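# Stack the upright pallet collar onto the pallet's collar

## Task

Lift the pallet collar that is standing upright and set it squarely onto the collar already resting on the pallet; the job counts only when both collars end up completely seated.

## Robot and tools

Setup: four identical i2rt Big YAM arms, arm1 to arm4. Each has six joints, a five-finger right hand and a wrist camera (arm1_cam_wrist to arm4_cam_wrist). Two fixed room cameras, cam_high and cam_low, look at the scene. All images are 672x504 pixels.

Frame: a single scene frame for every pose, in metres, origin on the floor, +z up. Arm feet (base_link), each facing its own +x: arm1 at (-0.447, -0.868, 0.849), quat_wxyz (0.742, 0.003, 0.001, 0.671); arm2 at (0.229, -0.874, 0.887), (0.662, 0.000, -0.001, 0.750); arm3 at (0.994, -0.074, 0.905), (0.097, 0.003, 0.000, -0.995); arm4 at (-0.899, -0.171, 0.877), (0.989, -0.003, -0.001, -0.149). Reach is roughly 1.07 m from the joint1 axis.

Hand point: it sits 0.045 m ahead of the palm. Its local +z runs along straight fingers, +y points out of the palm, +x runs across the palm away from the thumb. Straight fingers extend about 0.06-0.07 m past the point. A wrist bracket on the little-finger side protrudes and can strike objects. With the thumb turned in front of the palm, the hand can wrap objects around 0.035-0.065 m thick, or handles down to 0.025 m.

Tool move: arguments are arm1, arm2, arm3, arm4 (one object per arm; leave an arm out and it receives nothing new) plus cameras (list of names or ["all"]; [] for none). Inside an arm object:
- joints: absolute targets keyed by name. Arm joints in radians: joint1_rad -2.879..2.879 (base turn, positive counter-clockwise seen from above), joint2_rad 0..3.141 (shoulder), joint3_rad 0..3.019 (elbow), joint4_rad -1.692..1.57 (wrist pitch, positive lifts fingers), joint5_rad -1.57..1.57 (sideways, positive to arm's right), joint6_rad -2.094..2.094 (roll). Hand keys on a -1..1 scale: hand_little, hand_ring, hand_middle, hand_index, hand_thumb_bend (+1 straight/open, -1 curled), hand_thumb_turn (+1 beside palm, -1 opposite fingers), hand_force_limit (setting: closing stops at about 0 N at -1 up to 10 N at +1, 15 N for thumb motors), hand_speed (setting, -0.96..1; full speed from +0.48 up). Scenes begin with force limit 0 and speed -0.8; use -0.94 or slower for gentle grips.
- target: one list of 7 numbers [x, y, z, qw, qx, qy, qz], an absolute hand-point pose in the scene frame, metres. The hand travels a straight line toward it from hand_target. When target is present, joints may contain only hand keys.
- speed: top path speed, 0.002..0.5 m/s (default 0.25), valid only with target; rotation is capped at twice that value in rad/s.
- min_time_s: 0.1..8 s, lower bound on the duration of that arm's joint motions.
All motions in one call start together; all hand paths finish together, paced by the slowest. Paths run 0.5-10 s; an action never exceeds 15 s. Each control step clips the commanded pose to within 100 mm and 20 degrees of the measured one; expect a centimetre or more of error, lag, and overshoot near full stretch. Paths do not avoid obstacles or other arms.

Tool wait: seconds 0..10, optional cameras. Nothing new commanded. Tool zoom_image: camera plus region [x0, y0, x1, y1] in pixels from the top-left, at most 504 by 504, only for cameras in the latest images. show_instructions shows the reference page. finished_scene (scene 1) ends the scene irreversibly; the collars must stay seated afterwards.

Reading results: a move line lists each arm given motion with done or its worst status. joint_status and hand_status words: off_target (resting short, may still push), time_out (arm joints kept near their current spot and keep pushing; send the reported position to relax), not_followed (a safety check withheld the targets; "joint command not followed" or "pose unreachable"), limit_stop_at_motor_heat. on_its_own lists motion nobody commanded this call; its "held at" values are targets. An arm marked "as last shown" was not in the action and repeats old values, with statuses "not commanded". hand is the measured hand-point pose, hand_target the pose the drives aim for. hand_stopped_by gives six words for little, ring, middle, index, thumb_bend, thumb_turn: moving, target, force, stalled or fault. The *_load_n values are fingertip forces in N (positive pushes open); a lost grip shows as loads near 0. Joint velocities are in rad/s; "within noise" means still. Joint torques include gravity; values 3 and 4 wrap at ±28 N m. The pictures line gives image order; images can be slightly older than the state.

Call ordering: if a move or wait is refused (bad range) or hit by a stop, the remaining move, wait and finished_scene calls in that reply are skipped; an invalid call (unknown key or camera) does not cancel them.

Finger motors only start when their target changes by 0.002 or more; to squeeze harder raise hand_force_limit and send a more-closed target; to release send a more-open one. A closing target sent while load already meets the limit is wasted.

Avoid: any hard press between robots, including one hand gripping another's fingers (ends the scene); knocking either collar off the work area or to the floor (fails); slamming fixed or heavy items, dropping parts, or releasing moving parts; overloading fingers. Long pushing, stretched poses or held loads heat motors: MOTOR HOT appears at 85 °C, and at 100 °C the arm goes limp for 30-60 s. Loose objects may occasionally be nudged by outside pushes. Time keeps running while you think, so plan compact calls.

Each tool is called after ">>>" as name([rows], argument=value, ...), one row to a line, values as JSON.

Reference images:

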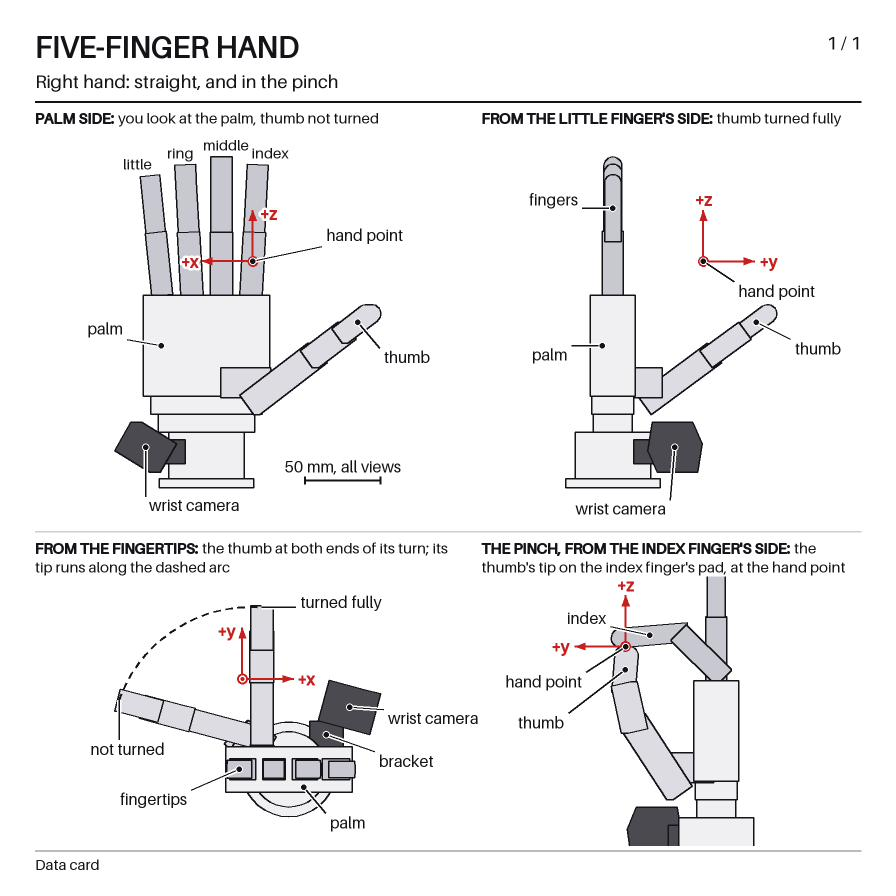

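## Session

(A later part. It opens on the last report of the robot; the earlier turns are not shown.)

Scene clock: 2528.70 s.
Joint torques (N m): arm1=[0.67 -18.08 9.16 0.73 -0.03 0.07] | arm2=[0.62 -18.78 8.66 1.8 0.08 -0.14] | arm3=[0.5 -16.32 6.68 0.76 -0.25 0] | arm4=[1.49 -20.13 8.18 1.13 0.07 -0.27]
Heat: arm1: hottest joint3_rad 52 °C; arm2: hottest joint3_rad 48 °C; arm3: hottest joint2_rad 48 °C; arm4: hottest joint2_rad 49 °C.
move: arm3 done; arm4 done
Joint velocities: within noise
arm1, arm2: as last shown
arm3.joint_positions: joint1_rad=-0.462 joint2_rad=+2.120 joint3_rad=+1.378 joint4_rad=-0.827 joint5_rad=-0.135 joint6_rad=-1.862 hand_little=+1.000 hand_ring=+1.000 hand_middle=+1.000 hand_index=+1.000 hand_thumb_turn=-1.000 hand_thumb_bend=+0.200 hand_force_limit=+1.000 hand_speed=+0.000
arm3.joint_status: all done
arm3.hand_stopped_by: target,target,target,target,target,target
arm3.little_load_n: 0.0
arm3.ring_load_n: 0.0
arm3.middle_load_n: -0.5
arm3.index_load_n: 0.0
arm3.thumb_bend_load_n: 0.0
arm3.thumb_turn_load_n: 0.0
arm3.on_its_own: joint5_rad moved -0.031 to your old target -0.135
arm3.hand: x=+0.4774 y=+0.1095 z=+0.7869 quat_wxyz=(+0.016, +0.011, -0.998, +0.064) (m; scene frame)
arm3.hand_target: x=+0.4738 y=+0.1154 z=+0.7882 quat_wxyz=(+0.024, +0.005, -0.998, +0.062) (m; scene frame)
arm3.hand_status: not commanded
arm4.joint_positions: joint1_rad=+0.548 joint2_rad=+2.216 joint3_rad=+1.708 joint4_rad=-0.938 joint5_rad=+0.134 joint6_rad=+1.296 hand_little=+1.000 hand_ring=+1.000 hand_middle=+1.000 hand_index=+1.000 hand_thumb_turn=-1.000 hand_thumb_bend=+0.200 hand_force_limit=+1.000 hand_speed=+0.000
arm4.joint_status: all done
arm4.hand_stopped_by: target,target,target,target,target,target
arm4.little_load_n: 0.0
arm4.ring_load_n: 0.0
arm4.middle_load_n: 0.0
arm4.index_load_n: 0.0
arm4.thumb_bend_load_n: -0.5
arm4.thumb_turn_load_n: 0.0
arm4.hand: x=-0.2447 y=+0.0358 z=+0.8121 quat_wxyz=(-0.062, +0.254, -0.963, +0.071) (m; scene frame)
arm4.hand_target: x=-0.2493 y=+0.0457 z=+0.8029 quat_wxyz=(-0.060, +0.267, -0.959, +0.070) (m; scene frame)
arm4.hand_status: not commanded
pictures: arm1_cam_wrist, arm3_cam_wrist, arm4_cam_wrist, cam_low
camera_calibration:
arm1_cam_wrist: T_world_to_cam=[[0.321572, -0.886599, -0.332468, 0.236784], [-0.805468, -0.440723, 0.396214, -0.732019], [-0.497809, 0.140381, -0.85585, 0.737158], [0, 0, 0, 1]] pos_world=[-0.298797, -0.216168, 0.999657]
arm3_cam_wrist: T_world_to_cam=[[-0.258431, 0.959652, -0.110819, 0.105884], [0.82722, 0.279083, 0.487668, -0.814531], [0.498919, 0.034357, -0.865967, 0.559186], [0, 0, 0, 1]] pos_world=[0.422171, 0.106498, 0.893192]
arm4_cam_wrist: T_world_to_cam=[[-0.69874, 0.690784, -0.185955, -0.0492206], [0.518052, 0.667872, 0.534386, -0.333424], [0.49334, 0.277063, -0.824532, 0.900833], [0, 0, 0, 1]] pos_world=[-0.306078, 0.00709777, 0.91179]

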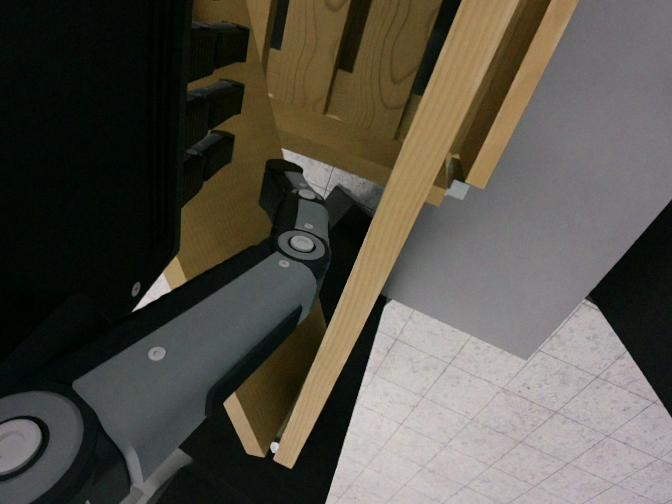

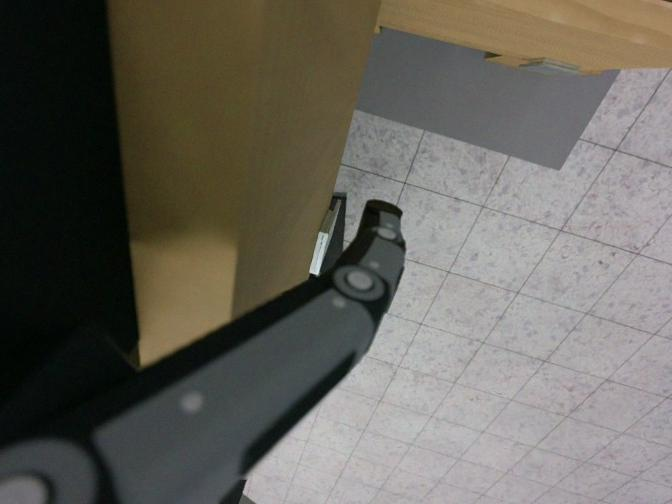

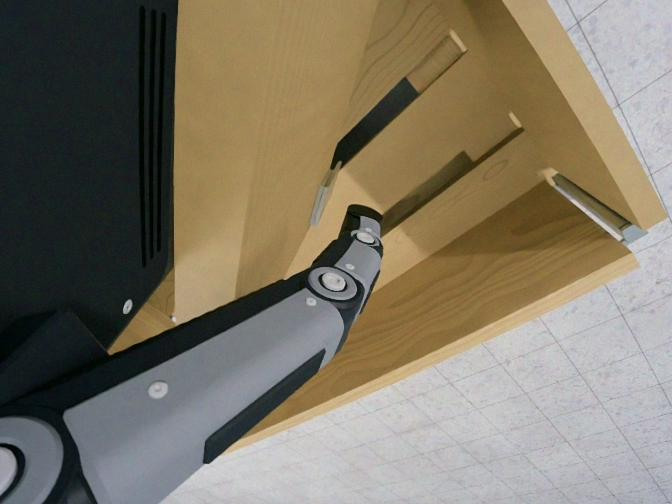

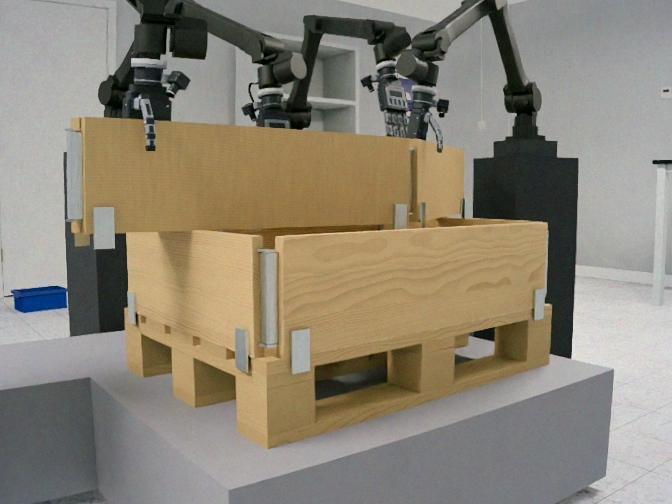

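>>> move(arm1={"target": [-0.360, -0.235, 0.950, -0.0436, 0.99889, 0.01743, -0.00076], "speed": 0.15}, arm2={"target": [0.012, -0.225, 0.940, -0.0436, 0.99896, 0.01308, -0.00057], "speed": 0.15}, arm3={"target": [0.474, 0.112, 0.930, 0.0, -0.00873, 0.99996, 0.0], "speed": 0.15}, arm4={"target": [-0.247, 0.034, 0.940, 0.0, -0.2588, 0.9659, 0.0], "speed": 0.15}, cameras=["all"])

Scene clock: 2536.23 s.
Joint torques (N m): arm1=[1.26 -18.37 11.12 -0.39 0.12 0.02] | arm2=[1.2 -20.72 11.51 0.55 0.08 -0.01] | arm3=[2.08 -16.38 10.93 -0.35 0.03 0.01] | arm4=[-0.5 -20.54 13.45 -0.23 -0.09 -0.33]
Heat: arm1: hottest joint3_rad 52 °C; arm2: hottest joint3_rad 48 °C; arm3: hottest joint2_rad 48 °C; arm4: hottest joint2_rad 49 °C.
move: arm1 off_target; arm2 off_target; arm3 off_target; arm4 off_target
Joint velocities: within noise
arm1.joint_positions: joint1_rad=-0.071 joint2_rad=+2.189 joint3_rad=+2.095 joint4_rad=-1.416 joint5_rad=-0.014 joint6_rad=-0.206 hand_little=+1.000 hand_ring=+1.000 hand_middle=+1.000 hand_index=+1.000 hand_thumb_turn=-1.000 hand_thumb_bend=-0.368 hand_force_limit=+1.000 hand_speed=+0.000
arm1.joint_status: not commanded
arm1.hand_stopped_by: target,target,target,target,force,target
arm1.little_load_n: 0.0
arm1.ring_load_n: 0.0
arm1.middle_load_n: 0.0
arm1.index_load_n: 0.0
arm1.thumb_bend_load_n: 0.0
arm1.thumb_turn_load_n: 0.0
arm1.hand: x=-0.3595 y=-0.2465 z=+0.9433 quat_wxyz=(-0.033, +0.999, +0.017, -0.004) (m; scene frame)
arm1.hand_target: x=-0.3600 y=-0.2355 z=+0.9501 quat_wxyz=(-0.044, +0.999, +0.017, -0.001) (m; scene frame)
arm1.hand_status: off_target (0.013 m and 1.2 deg from the pose sent, 0.068 m and 13.9 deg at the start)
arm2.joint_positions: joint1_rad=+0.136 joint2_rad=+2.323 joint3_rad=+2.183 joint4_rad=-1.383 joint5_rad=+0.016 joint6_rad=+0.232 hand_little=+1.000 hand_ring=+1.000 hand_middle=+1.000 hand_index=+1.000 hand_thumb_turn=-1.000 hand_thumb_bend=+0.200 hand_force_limit=+1.000 hand_speed=+0.000
arm2.joint_status: not commanded
arm2.hand_stopped_by: target,target,target,target,target,target
arm2.little_load_n: 0.0
arm2.ring_load_n: 0.0
arm2.middle_load_n: 0.0
arm2.index_load_n: 0.0
arm2.thumb_bend_load_n: 0.0
arm2.thumb_turn_load_n: 0.0
arm2.hand: x=+0.0176 y=-0.2376 z=+0.9236 quat_wxyz=(-0.026, +1.000, +0.014, +0.003) (m; scene frame)
arm2.hand_target: x=+0.0123 y=-0.2257 z=+0.9402 quat_wxyz=(-0.044, +0.999, +0.013, -0.001) (m; scene frame)
arm2.hand_status: off_target (0.021 m and 2.1 deg from the pose sent, 0.136 m and 6.4 deg at the start)
arm3.joint_positions: joint1_rad=-0.428 joint2_rad=+1.939 joint3_rad=+1.438 joint4_rad=-1.106 joint5_rad=-0.006 joint6_rad=-1.821 hand_little=+1.000 hand_ring=+1.000 hand_middle=+1.000 hand_index=+1.000 hand_thumb_turn=-1.000 hand_thumb_bend=+0.200 hand_force_limit=+1.000 hand_speed=+0.000
arm3.joint_status: not commanded
arm3.hand_stopped_by: target,target,target,target,target,target
arm3.little_load_n: 0.0
arm3.ring_load_n: 0.0
arm3.middle_load_n: 0.0
arm3.index_load_n: 0.0
arm3.thumb_bend_load_n: 0.0
arm3.thumb_turn_load_n: 0.0
arm3.hand: x=+0.4912 y=+0.1125 z=+0.9109 quat_wxyz=(-0.020, +0.008, -1.000, +0.007) (m; scene frame)
arm3.hand_target: x=+0.4746 y=+0.1118 z=+0.9301 quat_wxyz=(+0.000, +0.009, -1.000, +0.000) (m; scene frame)
arm3.hand_status: off_target (0.026 m and 2.4 deg from the pose sent, 0.143 m and 7.6 deg at the start)
arm4.joint_positions: joint1_rad=+0.516 joint2_rad=+2.168 joint3_rad=+1.933 joint4_rad=-1.370 joint5_rad=-0.004 joint6_rad=+1.269 hand_little=+1.000 hand_ring=+1.000 hand_middle=+1.000 hand_index=+1.000 hand_thumb_turn=-1.000 hand_thumb_bend=+0.200 hand_force_limit=+1.000 hand_speed=+0.000
arm4.joint_status: not commanded
arm4.hand_stopped_by: target,target,target,target,target,target
arm4.little_load_n: 0.0
arm4.ring_load_n: 0.0
arm4.middle_load_n: 0.0
arm4.index_load_n: 0.0
arm4.thumb_bend_load_n: 0.0
arm4.thumb_turn_load_n: 0.0
arm4.hand: x=-0.2646 y=+0.0385 z=+0.9255 quat_wxyz=(+0.017, +0.257, -0.966, +0.001) (m; scene frame)
arm4.hand_target: x=-0.2479 y=+0.0337 z=+0.9401 quat_wxyz=(-0.001, +0.259, -0.966, +0.000) (m; scene frame)
arm4.hand_status: off_target (0.023 m and 1.9 deg from the pose sent, 0.128 m and 10.8 deg at the start)
pictures: arm1_cam_wrist, arm2_cam_wrist, arm3_cam_wrist, arm4_cam_wrist, cam_high, cam_low
camera_calibration:
arm1_cam_wrist: T_world_to_cam=[[0.313154, -0.943749, -0.10617, -0.0182605], [-0.786158, -0.320321, 0.528536, -0.867185], [-0.532814, -0.0820463, -0.842245, 0.702376], [0, 0, 0, 1]] pos_world=[-0.30179, -0.237384, 1.04797]
arm2_cam_wrist: T_world_to_cam=[[0.340172, -0.940299, -0.0110321, -0.228412], [-0.81299, -0.29997, 0.499065, -0.52009], [-0.472579, -0.160799, -0.866495, 0.886989], [0, 0, 0, 1]] pos_world=[0.0740439, -0.228161, 1.02561]
arm3_cam_wrist: T_world_to_cam=[[-0.250779, 0.967897, -0.0168929, 0.0300311], [0.790423, 0.214808, 0.573663, -0.94029], [0.558875, 0.13051, -0.818917, 0.576498], [0, 0, 0, 1]] pos_world=[0.428568, 0.0976763, 1.01202]
arm4_cam_wrist: T_world_to_cam=[[-0.715586, 0.698389, 0.0137957, -0.233447], [0.613802, 0.619243, 0.48968, -0.316895], [0.333444, 0.358875, -0.871793, 1.00172], [0, 0, 0, 1]] pos_world=[-0.306558, -0.000220642, 1.03169]

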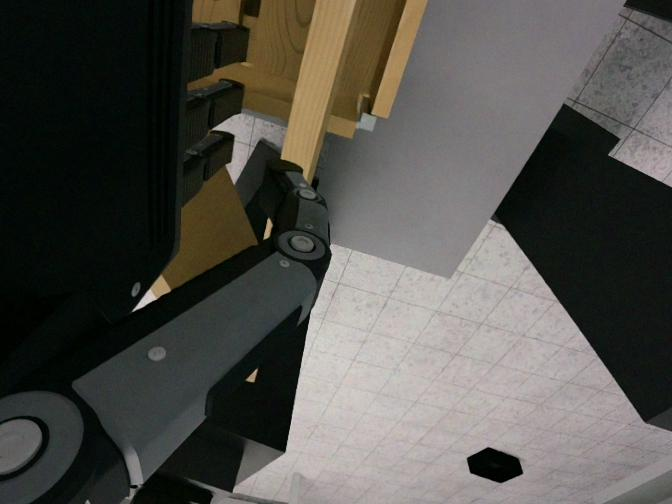

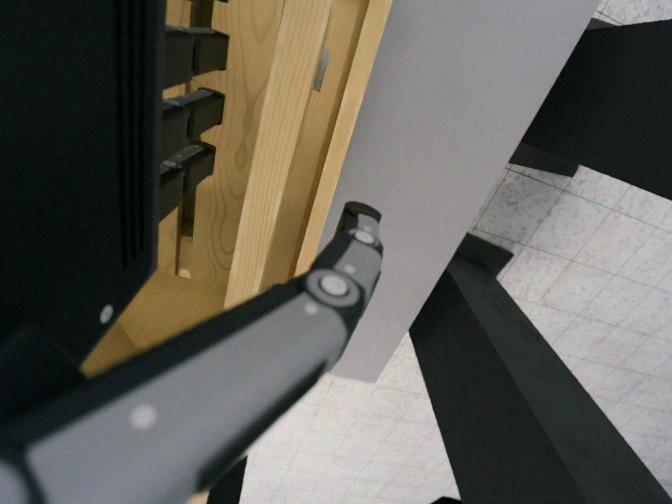

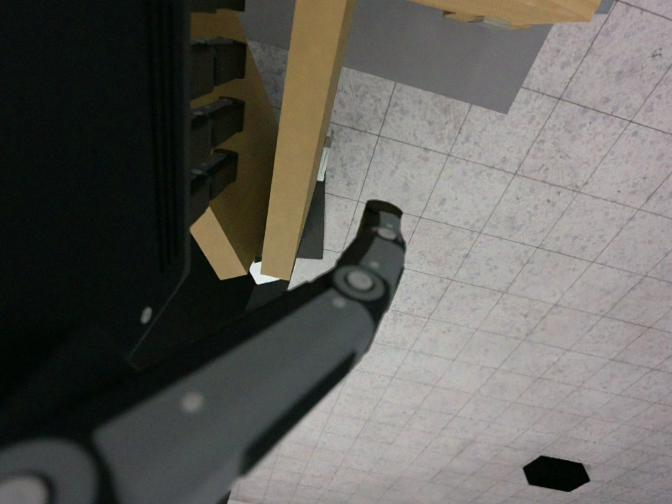

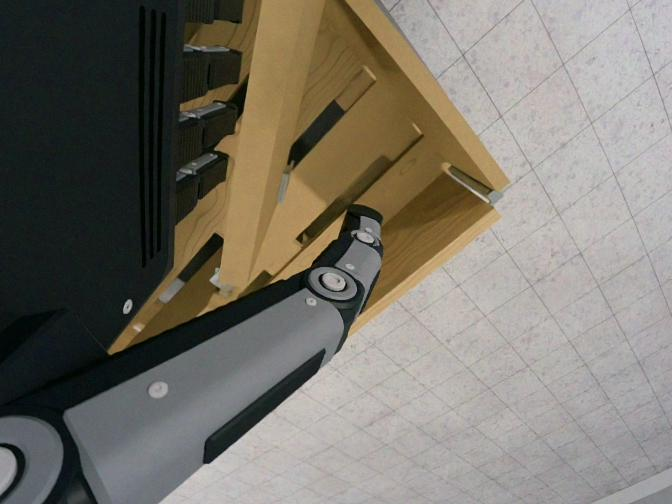

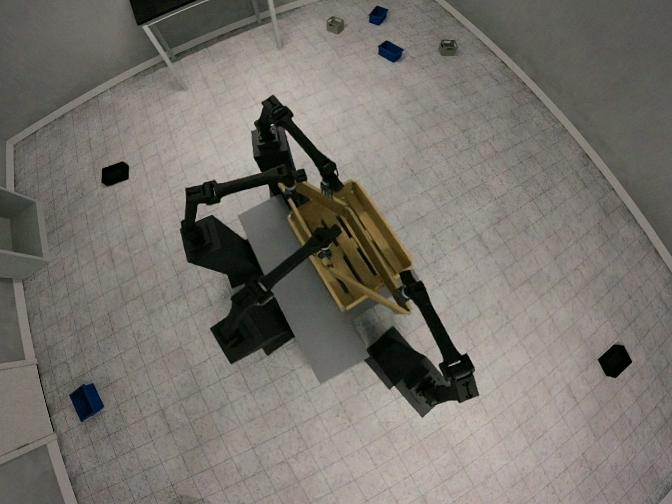

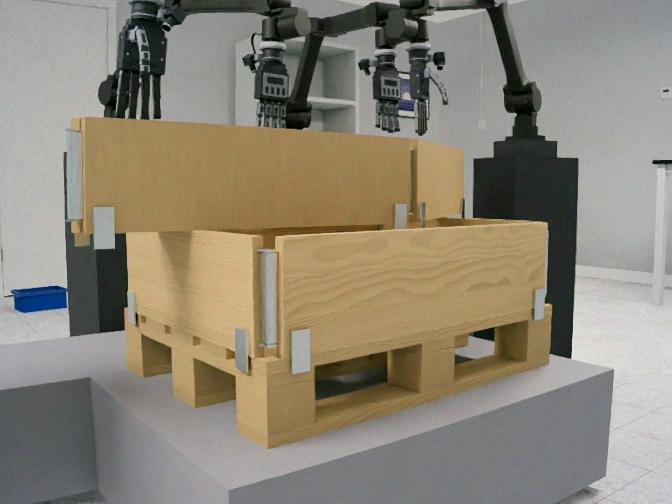

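>>> zoom_image(camera="arm3_cam_wrist", region=[180, 0, 480, 300])

>>> zoom_image(camera="arm2_cam_wrist", region=[180, 0, 480, 320])

>>> zoom_image(camera="arm1_cam_wrist", region=[220, 0, 520, 320])

>>> zoom_image(camera="arm4_cam_wrist", region=[180, 0, 540, 360])

Scaled by 1.680 from the camera's 672x504 image, which has a finer 960x720 frame.

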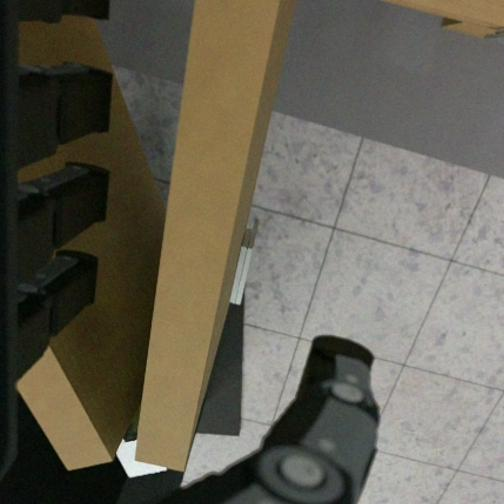

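Scaled by 1.575 from the camera's 672x504 image, which has a finer 960x720 frame.

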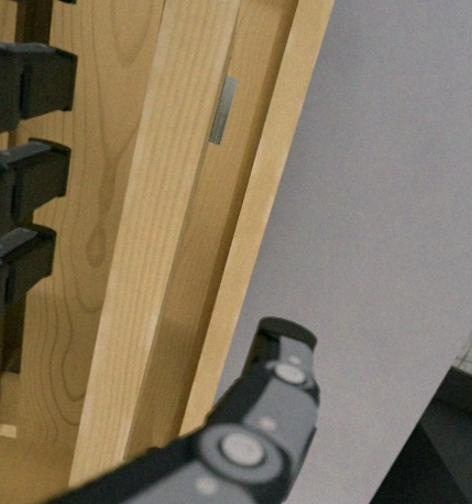

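Scaled by 1.575 from the camera's 672x504 image, which has a finer 960x720 frame.

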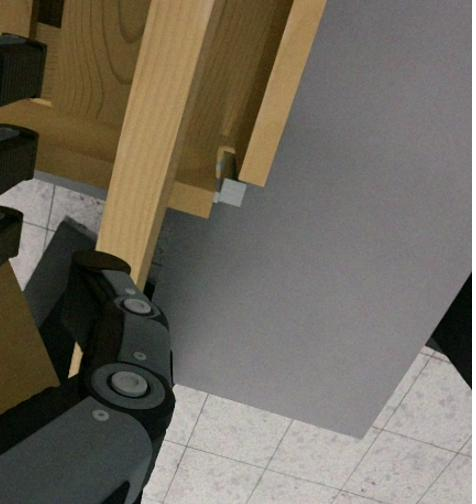

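Scaled by 1.400 from the camera's 672x504 image, which has a finer 960x720 frame.

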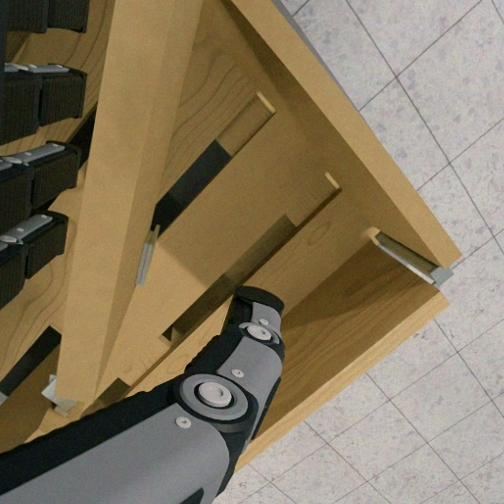

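>>> zoom_image(camera="arm1_cam_wrist", region=[270, 0, 400, 160])

>>> zoom_image(camera="arm2_cam_wrist", region=[220, 60, 380, 260])

>>> zoom_image(camera="cam_high", region=[270, 160, 430, 330])

Scaled by 3.150 from the camera's 672x504 image, which has a finer 960x720 frame.

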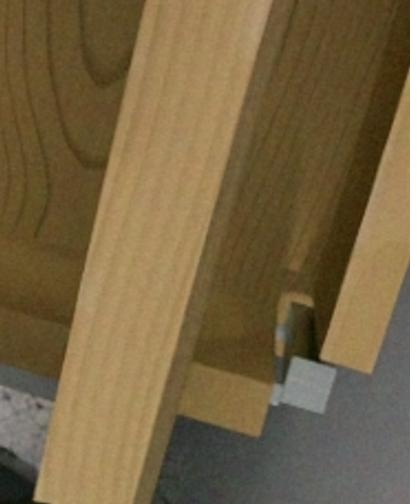

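Scaled by 2.520 from the camera's 672x504 image, which has a finer 960x720 frame.

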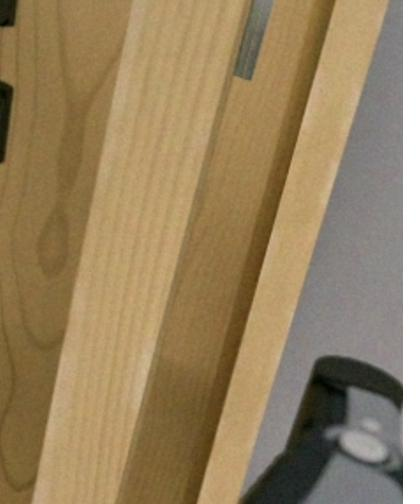

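Scaled by 2.965 from the camera's 672x504 image, which has a finer 960x720 frame.

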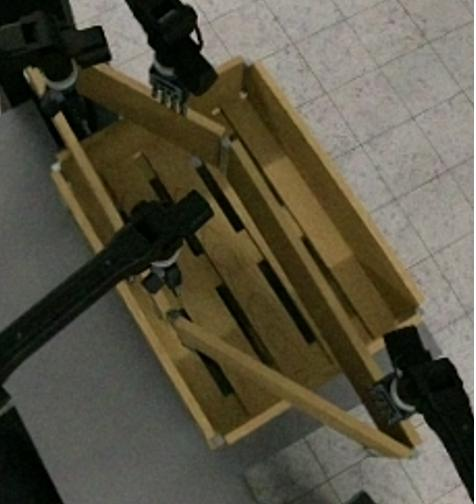

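>>> zoom_image(camera="arm4_cam_wrist", region=[200, 140, 340, 320])

>>> zoom_image(camera="arm3_cam_wrist", region=[200, 160, 360, 320])

>>> zoom_image(camera="cam_low", region=[370, 180, 500, 260])

Scaled by 2.800 from the camera's 672x504 image, which has a finer 960x720 frame.

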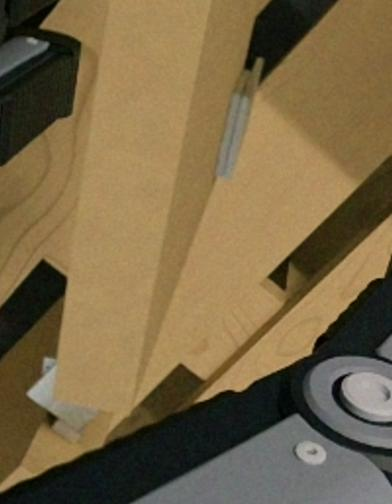

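Scaled by 3.150 from the camera's 672x504 image, which has a finer 960x720 frame.

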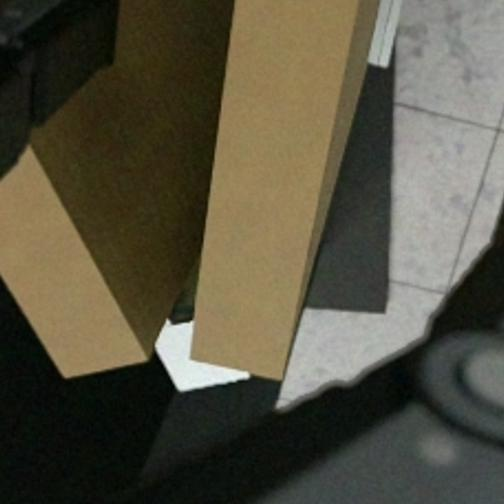

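Scaled by 3.877 from the camera's 672x504 image, which has a finer 960x720 frame.

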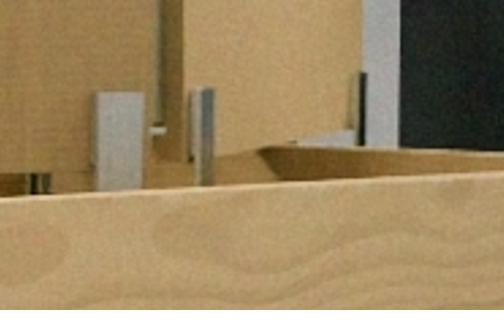

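>>> move(arm1={"target": [-0.465, -0.2435, 0.900, 0, 0.99985, 0.01745, 0], "speed": 0.12, "joints": {"hand_thumb_bend": 0.2, "hand_speed": 0.3}}, arm2={"target": [-0.031, -0.2385, 0.900, 0, 0.99988, 0.01571, 0], "speed": 0.12}, arm4={"target": [-0.2043, 0.0453, 0.900, 0, -0.2588, 0.9659, 0], "speed": 0.12}, arm3={"target": [0.490, 0.060, 0.950, 0, -0.00873, 0.99996, 0], "speed": 0.12}, cameras=["arm1_cam_wrist", "arm2_cam_wrist", "arm3_cam_wrist", "arm4_cam_wrist"])

Scene clock: 2761.20 s.
Joint torques (N m): arm1=[1.38 -18.9 8.02 0.03 0.11 0.08] | arm2=[2.14 -19.02 11.34 0.28 -0.1 0.02] | arm3=[2.08 -15.85 7.69 -0.2 0.03 0.01] | arm4=[-0.32 -20.31 13.5 -0.23 -0.11 -0.28]
Heat: arm1: hottest joint3_rad 58 °C; arm2: hottest joint3_rad 59 °C; arm3: hottest joint2_rad 48 °C; arm4: hottest joint3_rad 61 °C.
move: arm1 done; arm2 off_target; arm3 off_target; arm4 off_target
Joint velocities: within noise
arm1.joint_positions: joint1_rad=+0.078 joint2_rad=+2.234 joint3_rad=+2.062 joint4_rad=-1.406 joint5_rad=+0.004 joint6_rad=-0.058 hand_little=+1.000 hand_ring=+1.000 hand_middle=+1.000 hand_index=+1.000 hand_thumb_turn=-1.000 hand_thumb_bend=+0.200 hand_force_limit=+1.000 hand_speed=+0.300
arm1.joint_status: all done
arm1.hand_stopped_by: target,target,target,target,target,target
arm1.little_load_n: 0.0
arm1.ring_load_n: 0.0
arm1.middle_load_n: 0.0
arm1.index_load_n: 0.0
arm1.thumb_bend_load_n: 0.0
arm1.thumb_turn_load_n: 0.0
arm1.hand: x=-0.4588 y=-0.2471 z=+0.9051 quat_wxyz=(+0.001, +1.000, +0.017, -0.001) (m; scene frame)
arm1.hand_target: x=-0.4650 y=-0.2435 z=+0.9001 quat_wxyz=(+0.000, +1.000, +0.017, +0.000) (m; scene frame)
arm1.hand_status: done (0.009 m and 0.2 deg from the pose sent, 0.114 m and 3.8 deg at the start)
arm2.joint_positions: joint1_rad=+0.183 joint2_rad=+2.399 joint3_rad=+2.270 joint4_rad=-1.443 joint5_rad=+0.001 joint6_rad=+0.279 hand_little=+1.000 hand_ring=+1.000 hand_middle=+1.000 hand_index=+1.000 hand_thumb_turn=-1.000 hand_thumb_bend=+0.200 hand_force_limit=+1.000 hand_speed=+0.000
arm2.joint_status: not commanded
arm2.hand_stopped_by: target,target,target,target,target,target
arm2.little_load_n: 0.0
arm2.ring_load_n: 0.0
arm2.middle_load_n: 0.0
arm2.index_load_n: 0.0
arm2.thumb_bend_load_n: -0.5
arm2.thumb_turn_load_n: 0.0
arm2.hand: x=-0.0188 y=-0.2440 z=+0.9067 quat_wxyz=(+0.000, +1.000, +0.014, +0.001) (m; scene frame)
arm2.hand_target: x=-0.0308 y=-0.2392 z=+0.9000 quat_wxyz=(-0.001, +1.000, +0.016, +0.000) (m; scene frame)
arm2.hand_status: off_target (0.015 m and 0.3 deg from the pose sent, 0.054 m and 3.0 deg at the start)
arm3.joint_positions: joint1_rad=-0.341 joint2_rad=+1.868 joint3_rad=+1.412 joint4_rad=-1.121 joint5_rad=-0.005 joint6_rad=-1.734 hand_little=+1.000 hand_ring=+1.000 hand_middle=+1.000 hand_index=+1.000 hand_thumb_turn=-1.000 hand_thumb_bend=+0.200 hand_force_limit=+1.000 hand_speed=+0.000
arm3.joint_status: not commanded
arm3.hand_stopped_by: target,target,target,target,target,target
arm3.little_load_n: 0.5
arm3.ring_load_n: 0.0
arm3.middle_load_n: 0.0
arm3.index_load_n: 0.0
arm3.thumb_bend_load_n: 0.0
arm3.thumb_turn_load_n: 0.0
arm3.hand: x=+0.4902 y=+0.0645 z=+0.9387 quat_wxyz=(-0.006, +0.008, -1.000, +0.003) (m; scene frame)
arm3.hand_target: x=+0.4900 y=+0.0602 z=+0.9498 quat_wxyz=(+0.000, +0.009, -1.000, +0.000) (m; scene frame)
arm3.hand_status: off_target (0.012 m and 0.7 deg from the pose sent, 0.065 m and 2.4 deg at the start)
arm4.joint_positions: joint1_rad=+0.516 joint2_rad=+2.315 joint3_rad=+2.130 joint4_rad=-1.396 joint5_rad=-0.004 joint6_rad=+1.269 hand_little=+1.000 hand_ring=+1.000 hand_middle=+1.000 hand_index=+1.000 hand_thumb_turn=-1.000 hand_thumb_bend=+0.200 hand_force_limit=+1.000 hand_speed=+0.000
arm4.joint_status: not commanded
arm4.hand_stopped_by: target,target,target,target,target,target
arm4.little_load_n: 0.0
arm4.ring_load_n: 0.0
arm4.middle_load_n: 0.0
arm4.index_load_n: 0.0
arm4.thumb_bend_load_n: 0.0
arm4.thumb_turn_load_n: 0.0
arm4.hand: x=-0.2179 y=+0.0486 z=+0.9017 quat_wxyz=(+0.005, +0.257, -0.966, +0.001) (m; scene frame)
arm4.hand_target: x=-0.2050 y=+0.0451 z=+0.9000 quat_wxyz=(-0.001, +0.259, -0.966, +0.000) (m; scene frame)
arm4.hand_status: off_target (0.014 m and 0.6 deg from the pose sent, 0.066 m and 1.9 deg at the start)
pictures: arm1_cam_wrist, arm2_cam_wrist, arm3_cam_wrist, arm4_cam_wrist
camera_calibration:
arm1_cam_wrist: T_world_to_cam=[[0.314238, -0.948566, -0.0384389, -0.0537868], [-0.789864, -0.283697, 0.543719, -0.931641], [-0.526658, -0.140496, -0.838387, 0.602212], [0, 0, 0, 1]] pos_world=[-0.401808, -0.230716, 1.00937]
arm2_cam_wrist: T_world_to_cam=[[0.339812, -0.939781, 0.0366074, -0.265291], [-0.811893, -0.273478, 0.515791, -0.551787], [-0.474719, -0.204993, -0.855932, 0.833743], [0, 0, 0, 1]] pos_world=[0.0379508, -0.229305, 1.00795]
arm3_cam_wrist: T_world_to_cam=[[-0.250734, 0.968054, -0.00210637, 0.0628262], [0.806206, 0.210017, 0.553105, -0.933296], [0.535878, 0.136984, -0.833109, 0.630248], [0, 0, 0, 1]] pos_world=[0.430445, 0.0488551, 1.04141]
arm4_cam_wrist: T_world_to_cam=[[-0.715869, 0.698234, 0.000842705, -0.195254], [0.602194, 0.61679, 0.506885, -0.358151], [0.353405, 0.36337, -0.862013, 0.957083], [0, 0, 0, 1]] pos_world=[-0.262338, 0.00946125, 1.00672]

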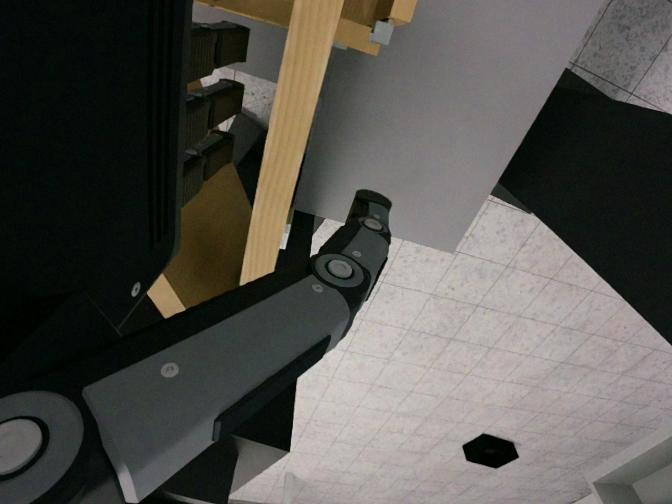

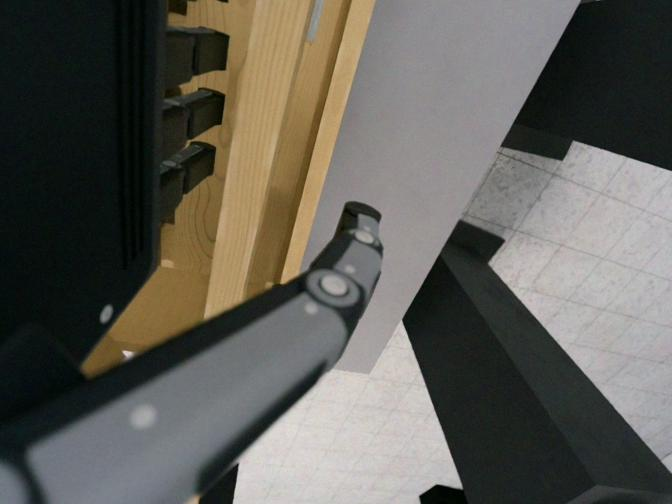

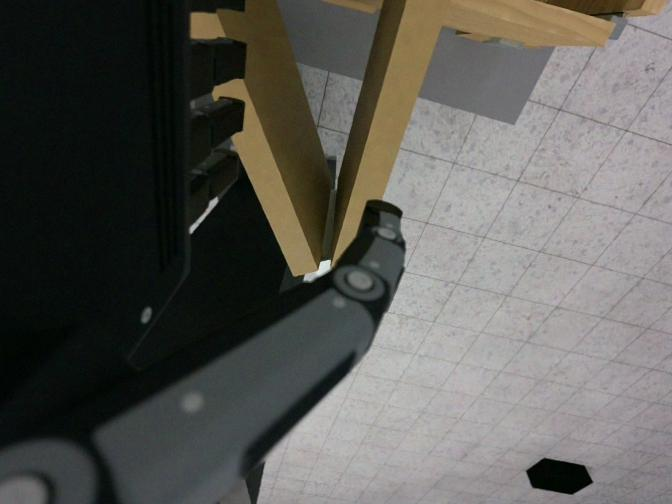

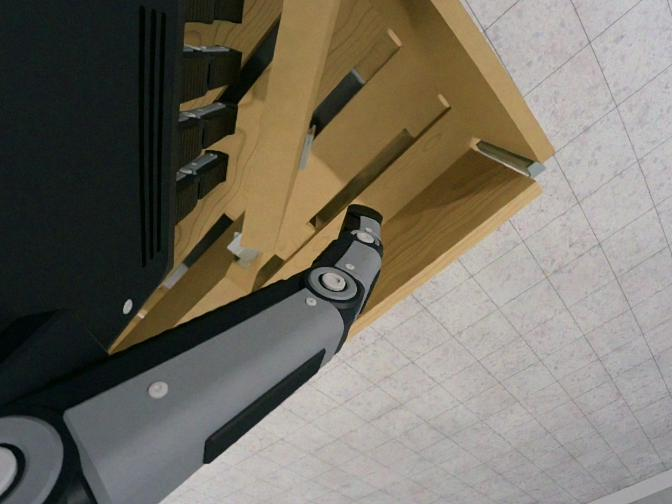

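>>> move(arm1={"target": [-0.470, -0.2410, 0.797, 0, 0.99985, 0.01745, 0], "speed": 0.08}, arm2={"target": [-0.043, -0.2340, 0.793, 0, 0.99988, 0.01571, 0], "speed": 0.08}, arm4={"target": [-0.2000, 0.0365, 0.770, 0, -0.2588, 0.9659, 0], "speed": 0.08}, cameras=["arm1_cam_wrist", "arm2_cam_wrist", "arm4_cam_wrist"])

Scene clock: 2772.90 s.
Joint torques (N m): arm1=[2.37 -19.43 7.42 0.08 0.11 0.08] | arm2=[2.43 -19.55 7.28 1.35 -0.1 0.02] | arm3=[1.73 -16.15 7.69 -0.28 0.04 0.04] | arm4=[-0.85 -21.36 7.99 0.92 -0.07 -0.32]
Heat: arm1: hottest joint3_rad 57 °C; arm2: hottest joint3_rad 57 °C; arm3: hottest joint2_rad 47 °C; arm4: hottest joint3_rad 60 °C.
move: arm1 off_target; arm2 off_target; arm4 off_target
Joint velocities: within noise
arm1.joint_positions: joint1_rad=+0.078 joint2_rad=+2.331 joint3_rad=+1.960 joint4_rad=-1.205 joint5_rad=+0.004 joint6_rad=-0.052 hand_little=+1.000 hand_ring=+1.000 hand_middle=+1.000 hand_index=+1.000 hand_thumb_turn=-1.000 hand_thumb_bend=+0.200 hand_force_limit=+1.000 hand_speed=+0.300
arm1.joint_status: not commanded
arm1.hand_stopped_by: target,target,target,target,target,target
arm1.little_load_n: 0.0
arm1.ring_load_n: 0.0
arm1.middle_load_n: 0.0
arm1.index_load_n: 0.0
arm1.thumb_bend_load_n: 0.0
arm1.thumb_turn_load_n: 0.0
arm1.hand: x=-0.4596 y=-0.2433 z=+0.8026 quat_wxyz=(+0.001, +1.000, +0.014, -0.001) (m; scene frame)
arm1.hand_target: x=-0.4700 y=-0.2413 z=+0.7970 quat_wxyz=(+0.000, +1.000, +0.017, +0.000) (m; scene frame)
arm1.hand_status: off_target (0.012 m and 0.4 deg from the pose sent, 0.109 m and 0.2 deg at the start)
arm2.joint_positions: joint1_rad=+0.193 joint2_rad=+2.519 joint3_rad=+2.270 joint4_rad=-1.294 joint5_rad=+0.001 joint6_rad=+0.293 hand_little=+1.000 hand_ring=+1.000 hand_middle=+1.000 hand_index=+1.000 hand_thumb_turn=-1.000 hand_thumb_bend=+0.200 hand_force_limit=+1.000 hand_speed=+0.000
arm2.joint_status: not commanded
arm2.hand_stopped_by: target,target,target,target,target,target
arm2.little_load_n: 0.0
arm2.ring_load_n: 0.0
arm2.middle_load_n: 0.0
arm2.index_load_n: 0.0
arm2.thumb_bend_load_n: 0.0
arm2.thumb_turn_load_n: 0.0
arm2.hand: x=-0.0326 y=-0.2257 z=+0.8196 quat_wxyz=(-0.014, +1.000, +0.012, -0.003) (m; scene frame)
arm2.hand_target: x=-0.0425 y=-0.2348 z=+0.7936 quat_wxyz=(+0.000, +1.000, +0.016, +0.000) (m; scene frame)
arm2.hand_status: off_target (0.030 m and 1.6 deg from the pose sent, 0.117 m and 0.3 deg at the start)
arm3: as last shown
arm3.little_load_n: 0.0
arm4.joint_positions: joint1_rad=+0.510 joint2_rad=+2.453 joint3_rad=+2.099 joint4_rad=-1.189 joint5_rad=-0.005 joint6_rad=+1.261 hand_little=+1.000 hand_ring=+1.000 hand_middle=+1.000 hand_index=+1.000 hand_thumb_turn=-1.000 hand_thumb_bend=+0.200 hand_force_limit=+1.000 hand_speed=+0.000
arm4.joint_status: not commanded
arm4.hand_stopped_by: target,target,target,target,target,target
arm4.little_load_n: 0.0
arm4.ring_load_n: 0.0
arm4.middle_load_n: 0.0
arm4.index_load_n: 0.0
arm4.thumb_bend_load_n: 0.0
arm4.thumb_turn_load_n: 0.0
arm4.hand: x=-0.1954 y=+0.0485 z=+0.7957 quat_wxyz=(-0.014, +0.258, -0.966, +0.001) (m; scene frame)
arm4.hand_target: x=-0.2009 y=+0.0365 z=+0.7704 quat_wxyz=(+0.000, +0.259, -0.966, +0.000) (m; scene frame)
arm4.hand_status: off_target (0.029 m and 1.6 deg from the pose sent, 0.133 m and 0.6 deg at the start)
pictures: arm1_cam_wrist, arm2_cam_wrist, arm4_cam_wrist
camera_calibration:
arm1_cam_wrist: T_world_to_cam=[[0.308051, -0.950578, -0.0388059, -0.0569013], [-0.791678, -0.27875, 0.54364, -0.875025], [-0.527589, -0.136747, -0.838421, 0.516901], [0, 0, 0, 1]] pos_world=[-0.402498, -0.227318, 0.906871]
arm2_cam_wrist: T_world_to_cam=[[0.337139, -0.941421, 0.0079848, -0.217231], [-0.808118, -0.285029, 0.515464, -0.515402], [-0.482993, -0.180236, -0.856874, 0.762422], [0, 0, 0, 1]] pos_world=[0.0249757, -0.213994, 0.920706]
arm4_cam_wrist: T_world_to_cam=[[-0.717254, 0.696559, -0.0187693, -0.163554], [0.581639, 0.613319, 0.534355, -0.343561], [0.383721, 0.372351, -0.845052, 0.849773], [0, 0, 0, 1]] pos_world=[-0.243557, 0.00822298, 0.898616]

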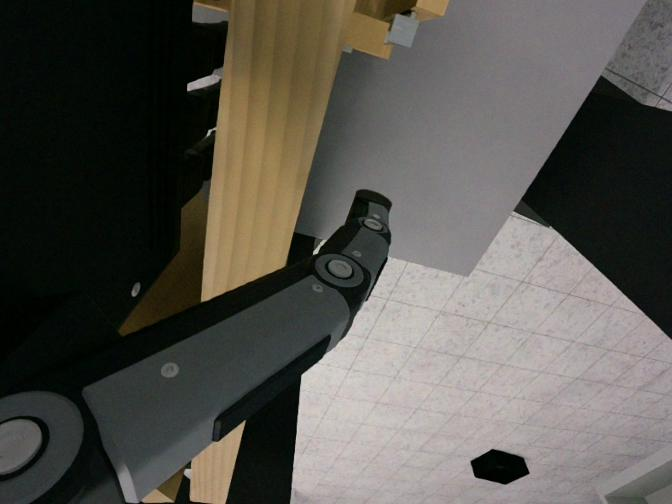

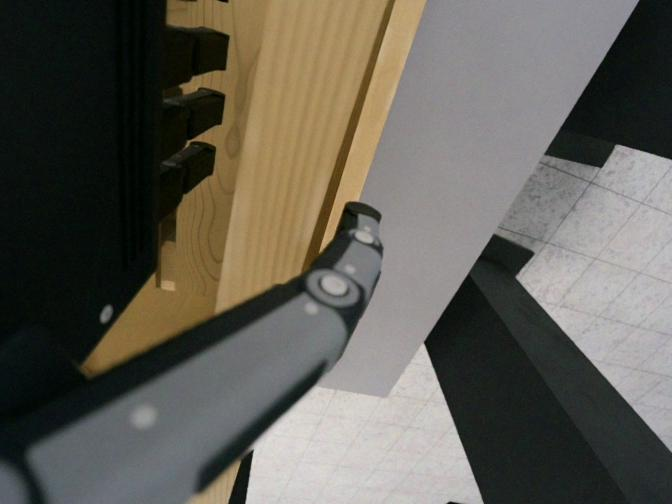

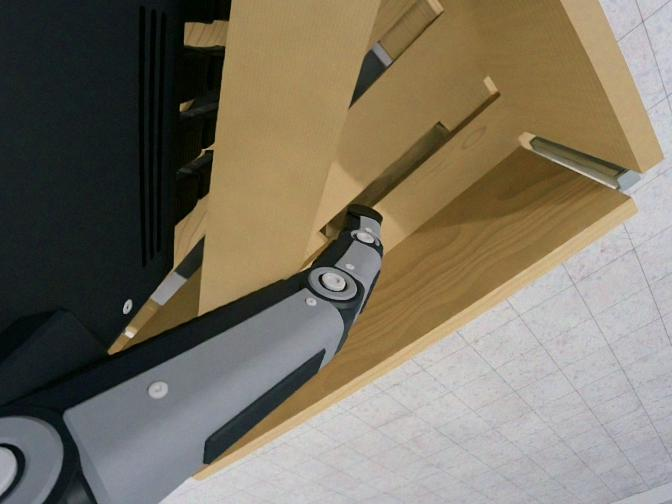

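>>> move(arm1={"target": [-0.470, -0.2425, 0.784, 0, 0.99985, 0.01745, 0], "speed": 0.08}, arm2={"target": [-0.043, -0.2460, 0.768, 0, 0.99988, 0.01571, 0], "speed": 0.08}, arm4={"target": [-0.2040, 0.0330, 0.745, 0, -0.2588, 0.9659, 0], "speed": 0.08}, cameras=["arm1_cam_wrist", "arm2_cam_wrist", "arm4_cam_wrist"])

Scene clock: 2780.27 s.
Joint torques (N m): arm1=[2.37 -19.14 7.24 0.09 0.11 0.08] | arm2=[2.37 -19.84 6.13 1.44 -0.1 0.04] | arm3=[2.14 -16.56 7.76 -0.35 0.04 0.03] | arm4=[-0.97 -20.01 6.61 1.35 0.35 -0.22]
Heat: arm1: hottest joint3_rad 56 °C; arm2: hottest joint3_rad 55 °C; arm3: hottest joint2_rad 47 °C; arm4: hottest joint3_rad 58 °C.
move: arm1 off_target; arm2 off_target; arm4 off_target
Joint velocities: within noise
arm1.joint_positions: joint1_rad=+0.078 joint2_rad=+2.339 joint3_rad=+1.945 joint4_rad=-1.178 joint5_rad=+0.004 joint6_rad=-0.052 hand_little=+1.000 hand_ring=+1.000 hand_middle=+1.000 hand_index=+1.000 hand_thumb_turn=-1.000 hand_thumb_bend=+0.200 hand_force_limit=+1.000 hand_speed=+0.300
arm1.joint_status: not commanded
arm1.hand_stopped_by: target,target,target,target,target,target
arm1.little_load_n: 0.0
arm1.ring_load_n: 0.0
arm1.middle_load_n: 0.0
arm1.index_load_n: 0.0
arm1.thumb_bend_load_n: 0.0
arm1.thumb_turn_load_n: 0.0
arm1.hand: x=-0.4597 y=-0.2436 z=+0.7917 quat_wxyz=(-0.001, +1.000, +0.014, -0.001) (m; scene frame)
arm1.hand_target: x=-0.4700 y=-0.2427 z=+0.7841 quat_wxyz=(+0.000, +1.000, +0.017, +0.000) (m; scene frame)
arm1.hand_status: off_target (0.013 m and 0.4 deg from the pose sent, 0.021 m and 0.4 deg at the start)
arm2.joint_positions: joint1_rad=+0.199 joint2_rad=+2.519 joint3_rad=+2.195 joint4_rad=-1.219 joint5_rad=+0.001 joint6_rad=+0.297 hand_little=+1.000 hand_ring=+1.000 hand_middle=+1.000 hand_index=+1.000 hand_thumb_turn=-1.000 hand_thumb_bend=+0.200 hand_force_limit=+1.000 hand_speed=+0.000
arm2.joint_status: not commanded
arm2.hand_stopped_by: target,target,target,target,target,target
arm2.little_load_n: 0.0
arm2.ring_load_n: 0.0
arm2.middle_load_n: 0.0
arm2.index_load_n: 0.0
arm2.thumb_bend_load_n: 0.0
arm2.thumb_turn_load_n: 0.0
arm2.hand: x=-0.0342 y=-0.2350 z=+0.7920 quat_wxyz=(-0.013, +1.000, +0.013, -0.003) (m; scene frame)
arm2.hand_target: x=-0.0424 y=-0.2466 z=+0.7686 quat_wxyz=(+0.000, +1.000, +0.016, +0.000) (m; scene frame)
arm2.hand_status: off_target (0.028 m and 1.6 deg from the pose sent, 0.056 m and 1.6 deg at the start)
arm3: as last shown
arm4.joint_positions: joint1_rad=+0.510 joint2_rad=+2.453 joint3_rad=+2.078 joint4_rad=-1.143 joint5_rad=-0.018 joint6_rad=+1.251 hand_little=+1.000 hand_ring=+1.000 hand_middle=+1.000 hand_index=+1.000 hand_thumb_turn=-1.000 hand_thumb_bend=+0.200 hand_force_limit=+1.000 hand_speed=+0.000
arm4.joint_status: not commanded
arm4.hand_stopped_by: target,target,target,target,target,target
arm4.little_load_n: 0.0
arm4.ring_load_n: 0.0
arm4.middle_load_n: 0.0
arm4.index_load_n: 0.0
arm4.thumb_bend_load_n: 1.5
arm4.thumb_turn_load_n: 0.5
arm4.hand: x=-0.1928 y=+0.0516 z=+0.7897 quat_wxyz=(-0.027, +0.263, -0.965, -0.004) (m; scene frame)
arm4.hand_target: x=-0.2061 y=+0.0332 z=+0.7466 quat_wxyz=(+0.000, +0.259, -0.966, +0.000) (m; scene frame)
arm4.hand_status: off_target (0.050 m and 3.1 deg from the pose sent, 0.054 m and 1.6 deg at the start)
pictures: arm1_cam_wrist, arm2_cam_wrist, arm4_cam_wrist
camera_calibration:
arm1_cam_wrist: T_world_to_cam=[[0.308022, -0.950419, -0.0427447, -0.0545052], [-0.791759, -0.280994, 0.542365, -0.868865], [-0.527485, -0.133217, -0.839055, 0.509103], [0, 0, 0, 1]] pos_world=[-0.402598, -0.228128, 0.896077]
arm2_cam_wrist: T_world_to_cam=[[0.338622, -0.940886, 0.00831445, -0.225372], [-0.807632, -0.286108, 0.515629, -0.505407], [-0.482769, -0.181318, -0.856771, 0.736053], [0, 0, 0, 1]] pos_world=[0.0234771, -0.22319, 0.893106]
arm4_cam_wrist: T_world_to_cam=[[-0.723639, 0.68981, -0.0225587, -0.161777], [0.563732, 0.609604, 0.557305, -0.36515], [0.398186, 0.390571, -0.830002, 0.832506], [0, 0, 0, 1]] pos_world=[-0.242713, 0.00904036, 0.890831]

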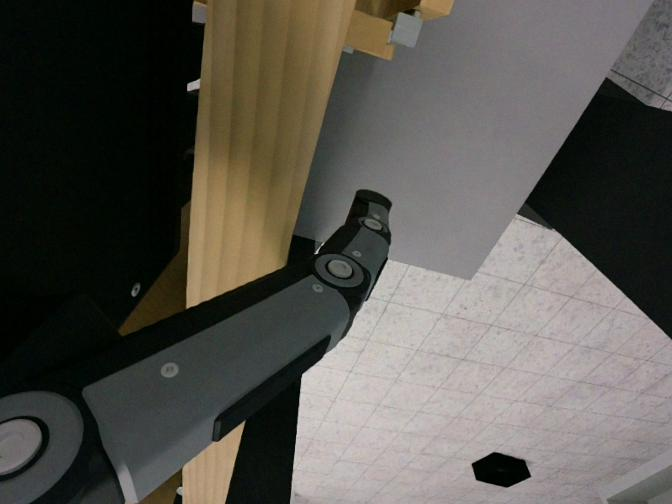

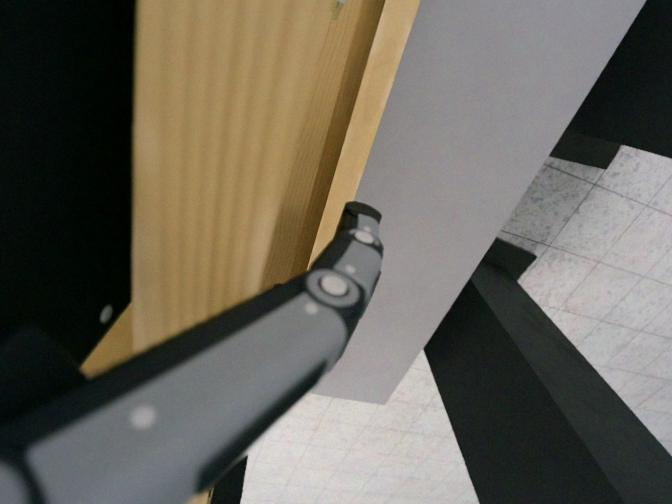

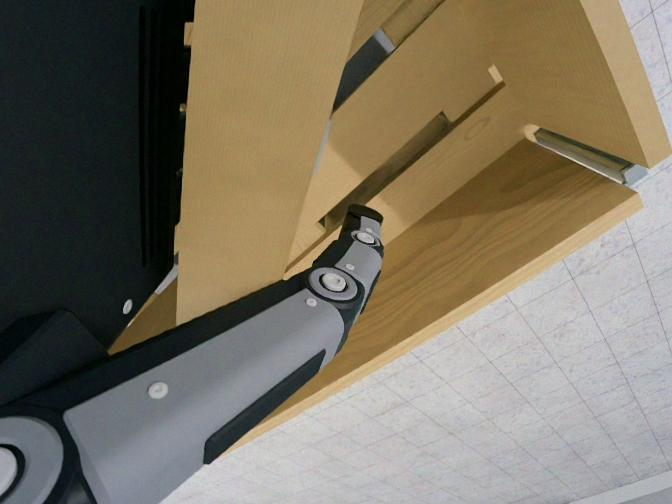

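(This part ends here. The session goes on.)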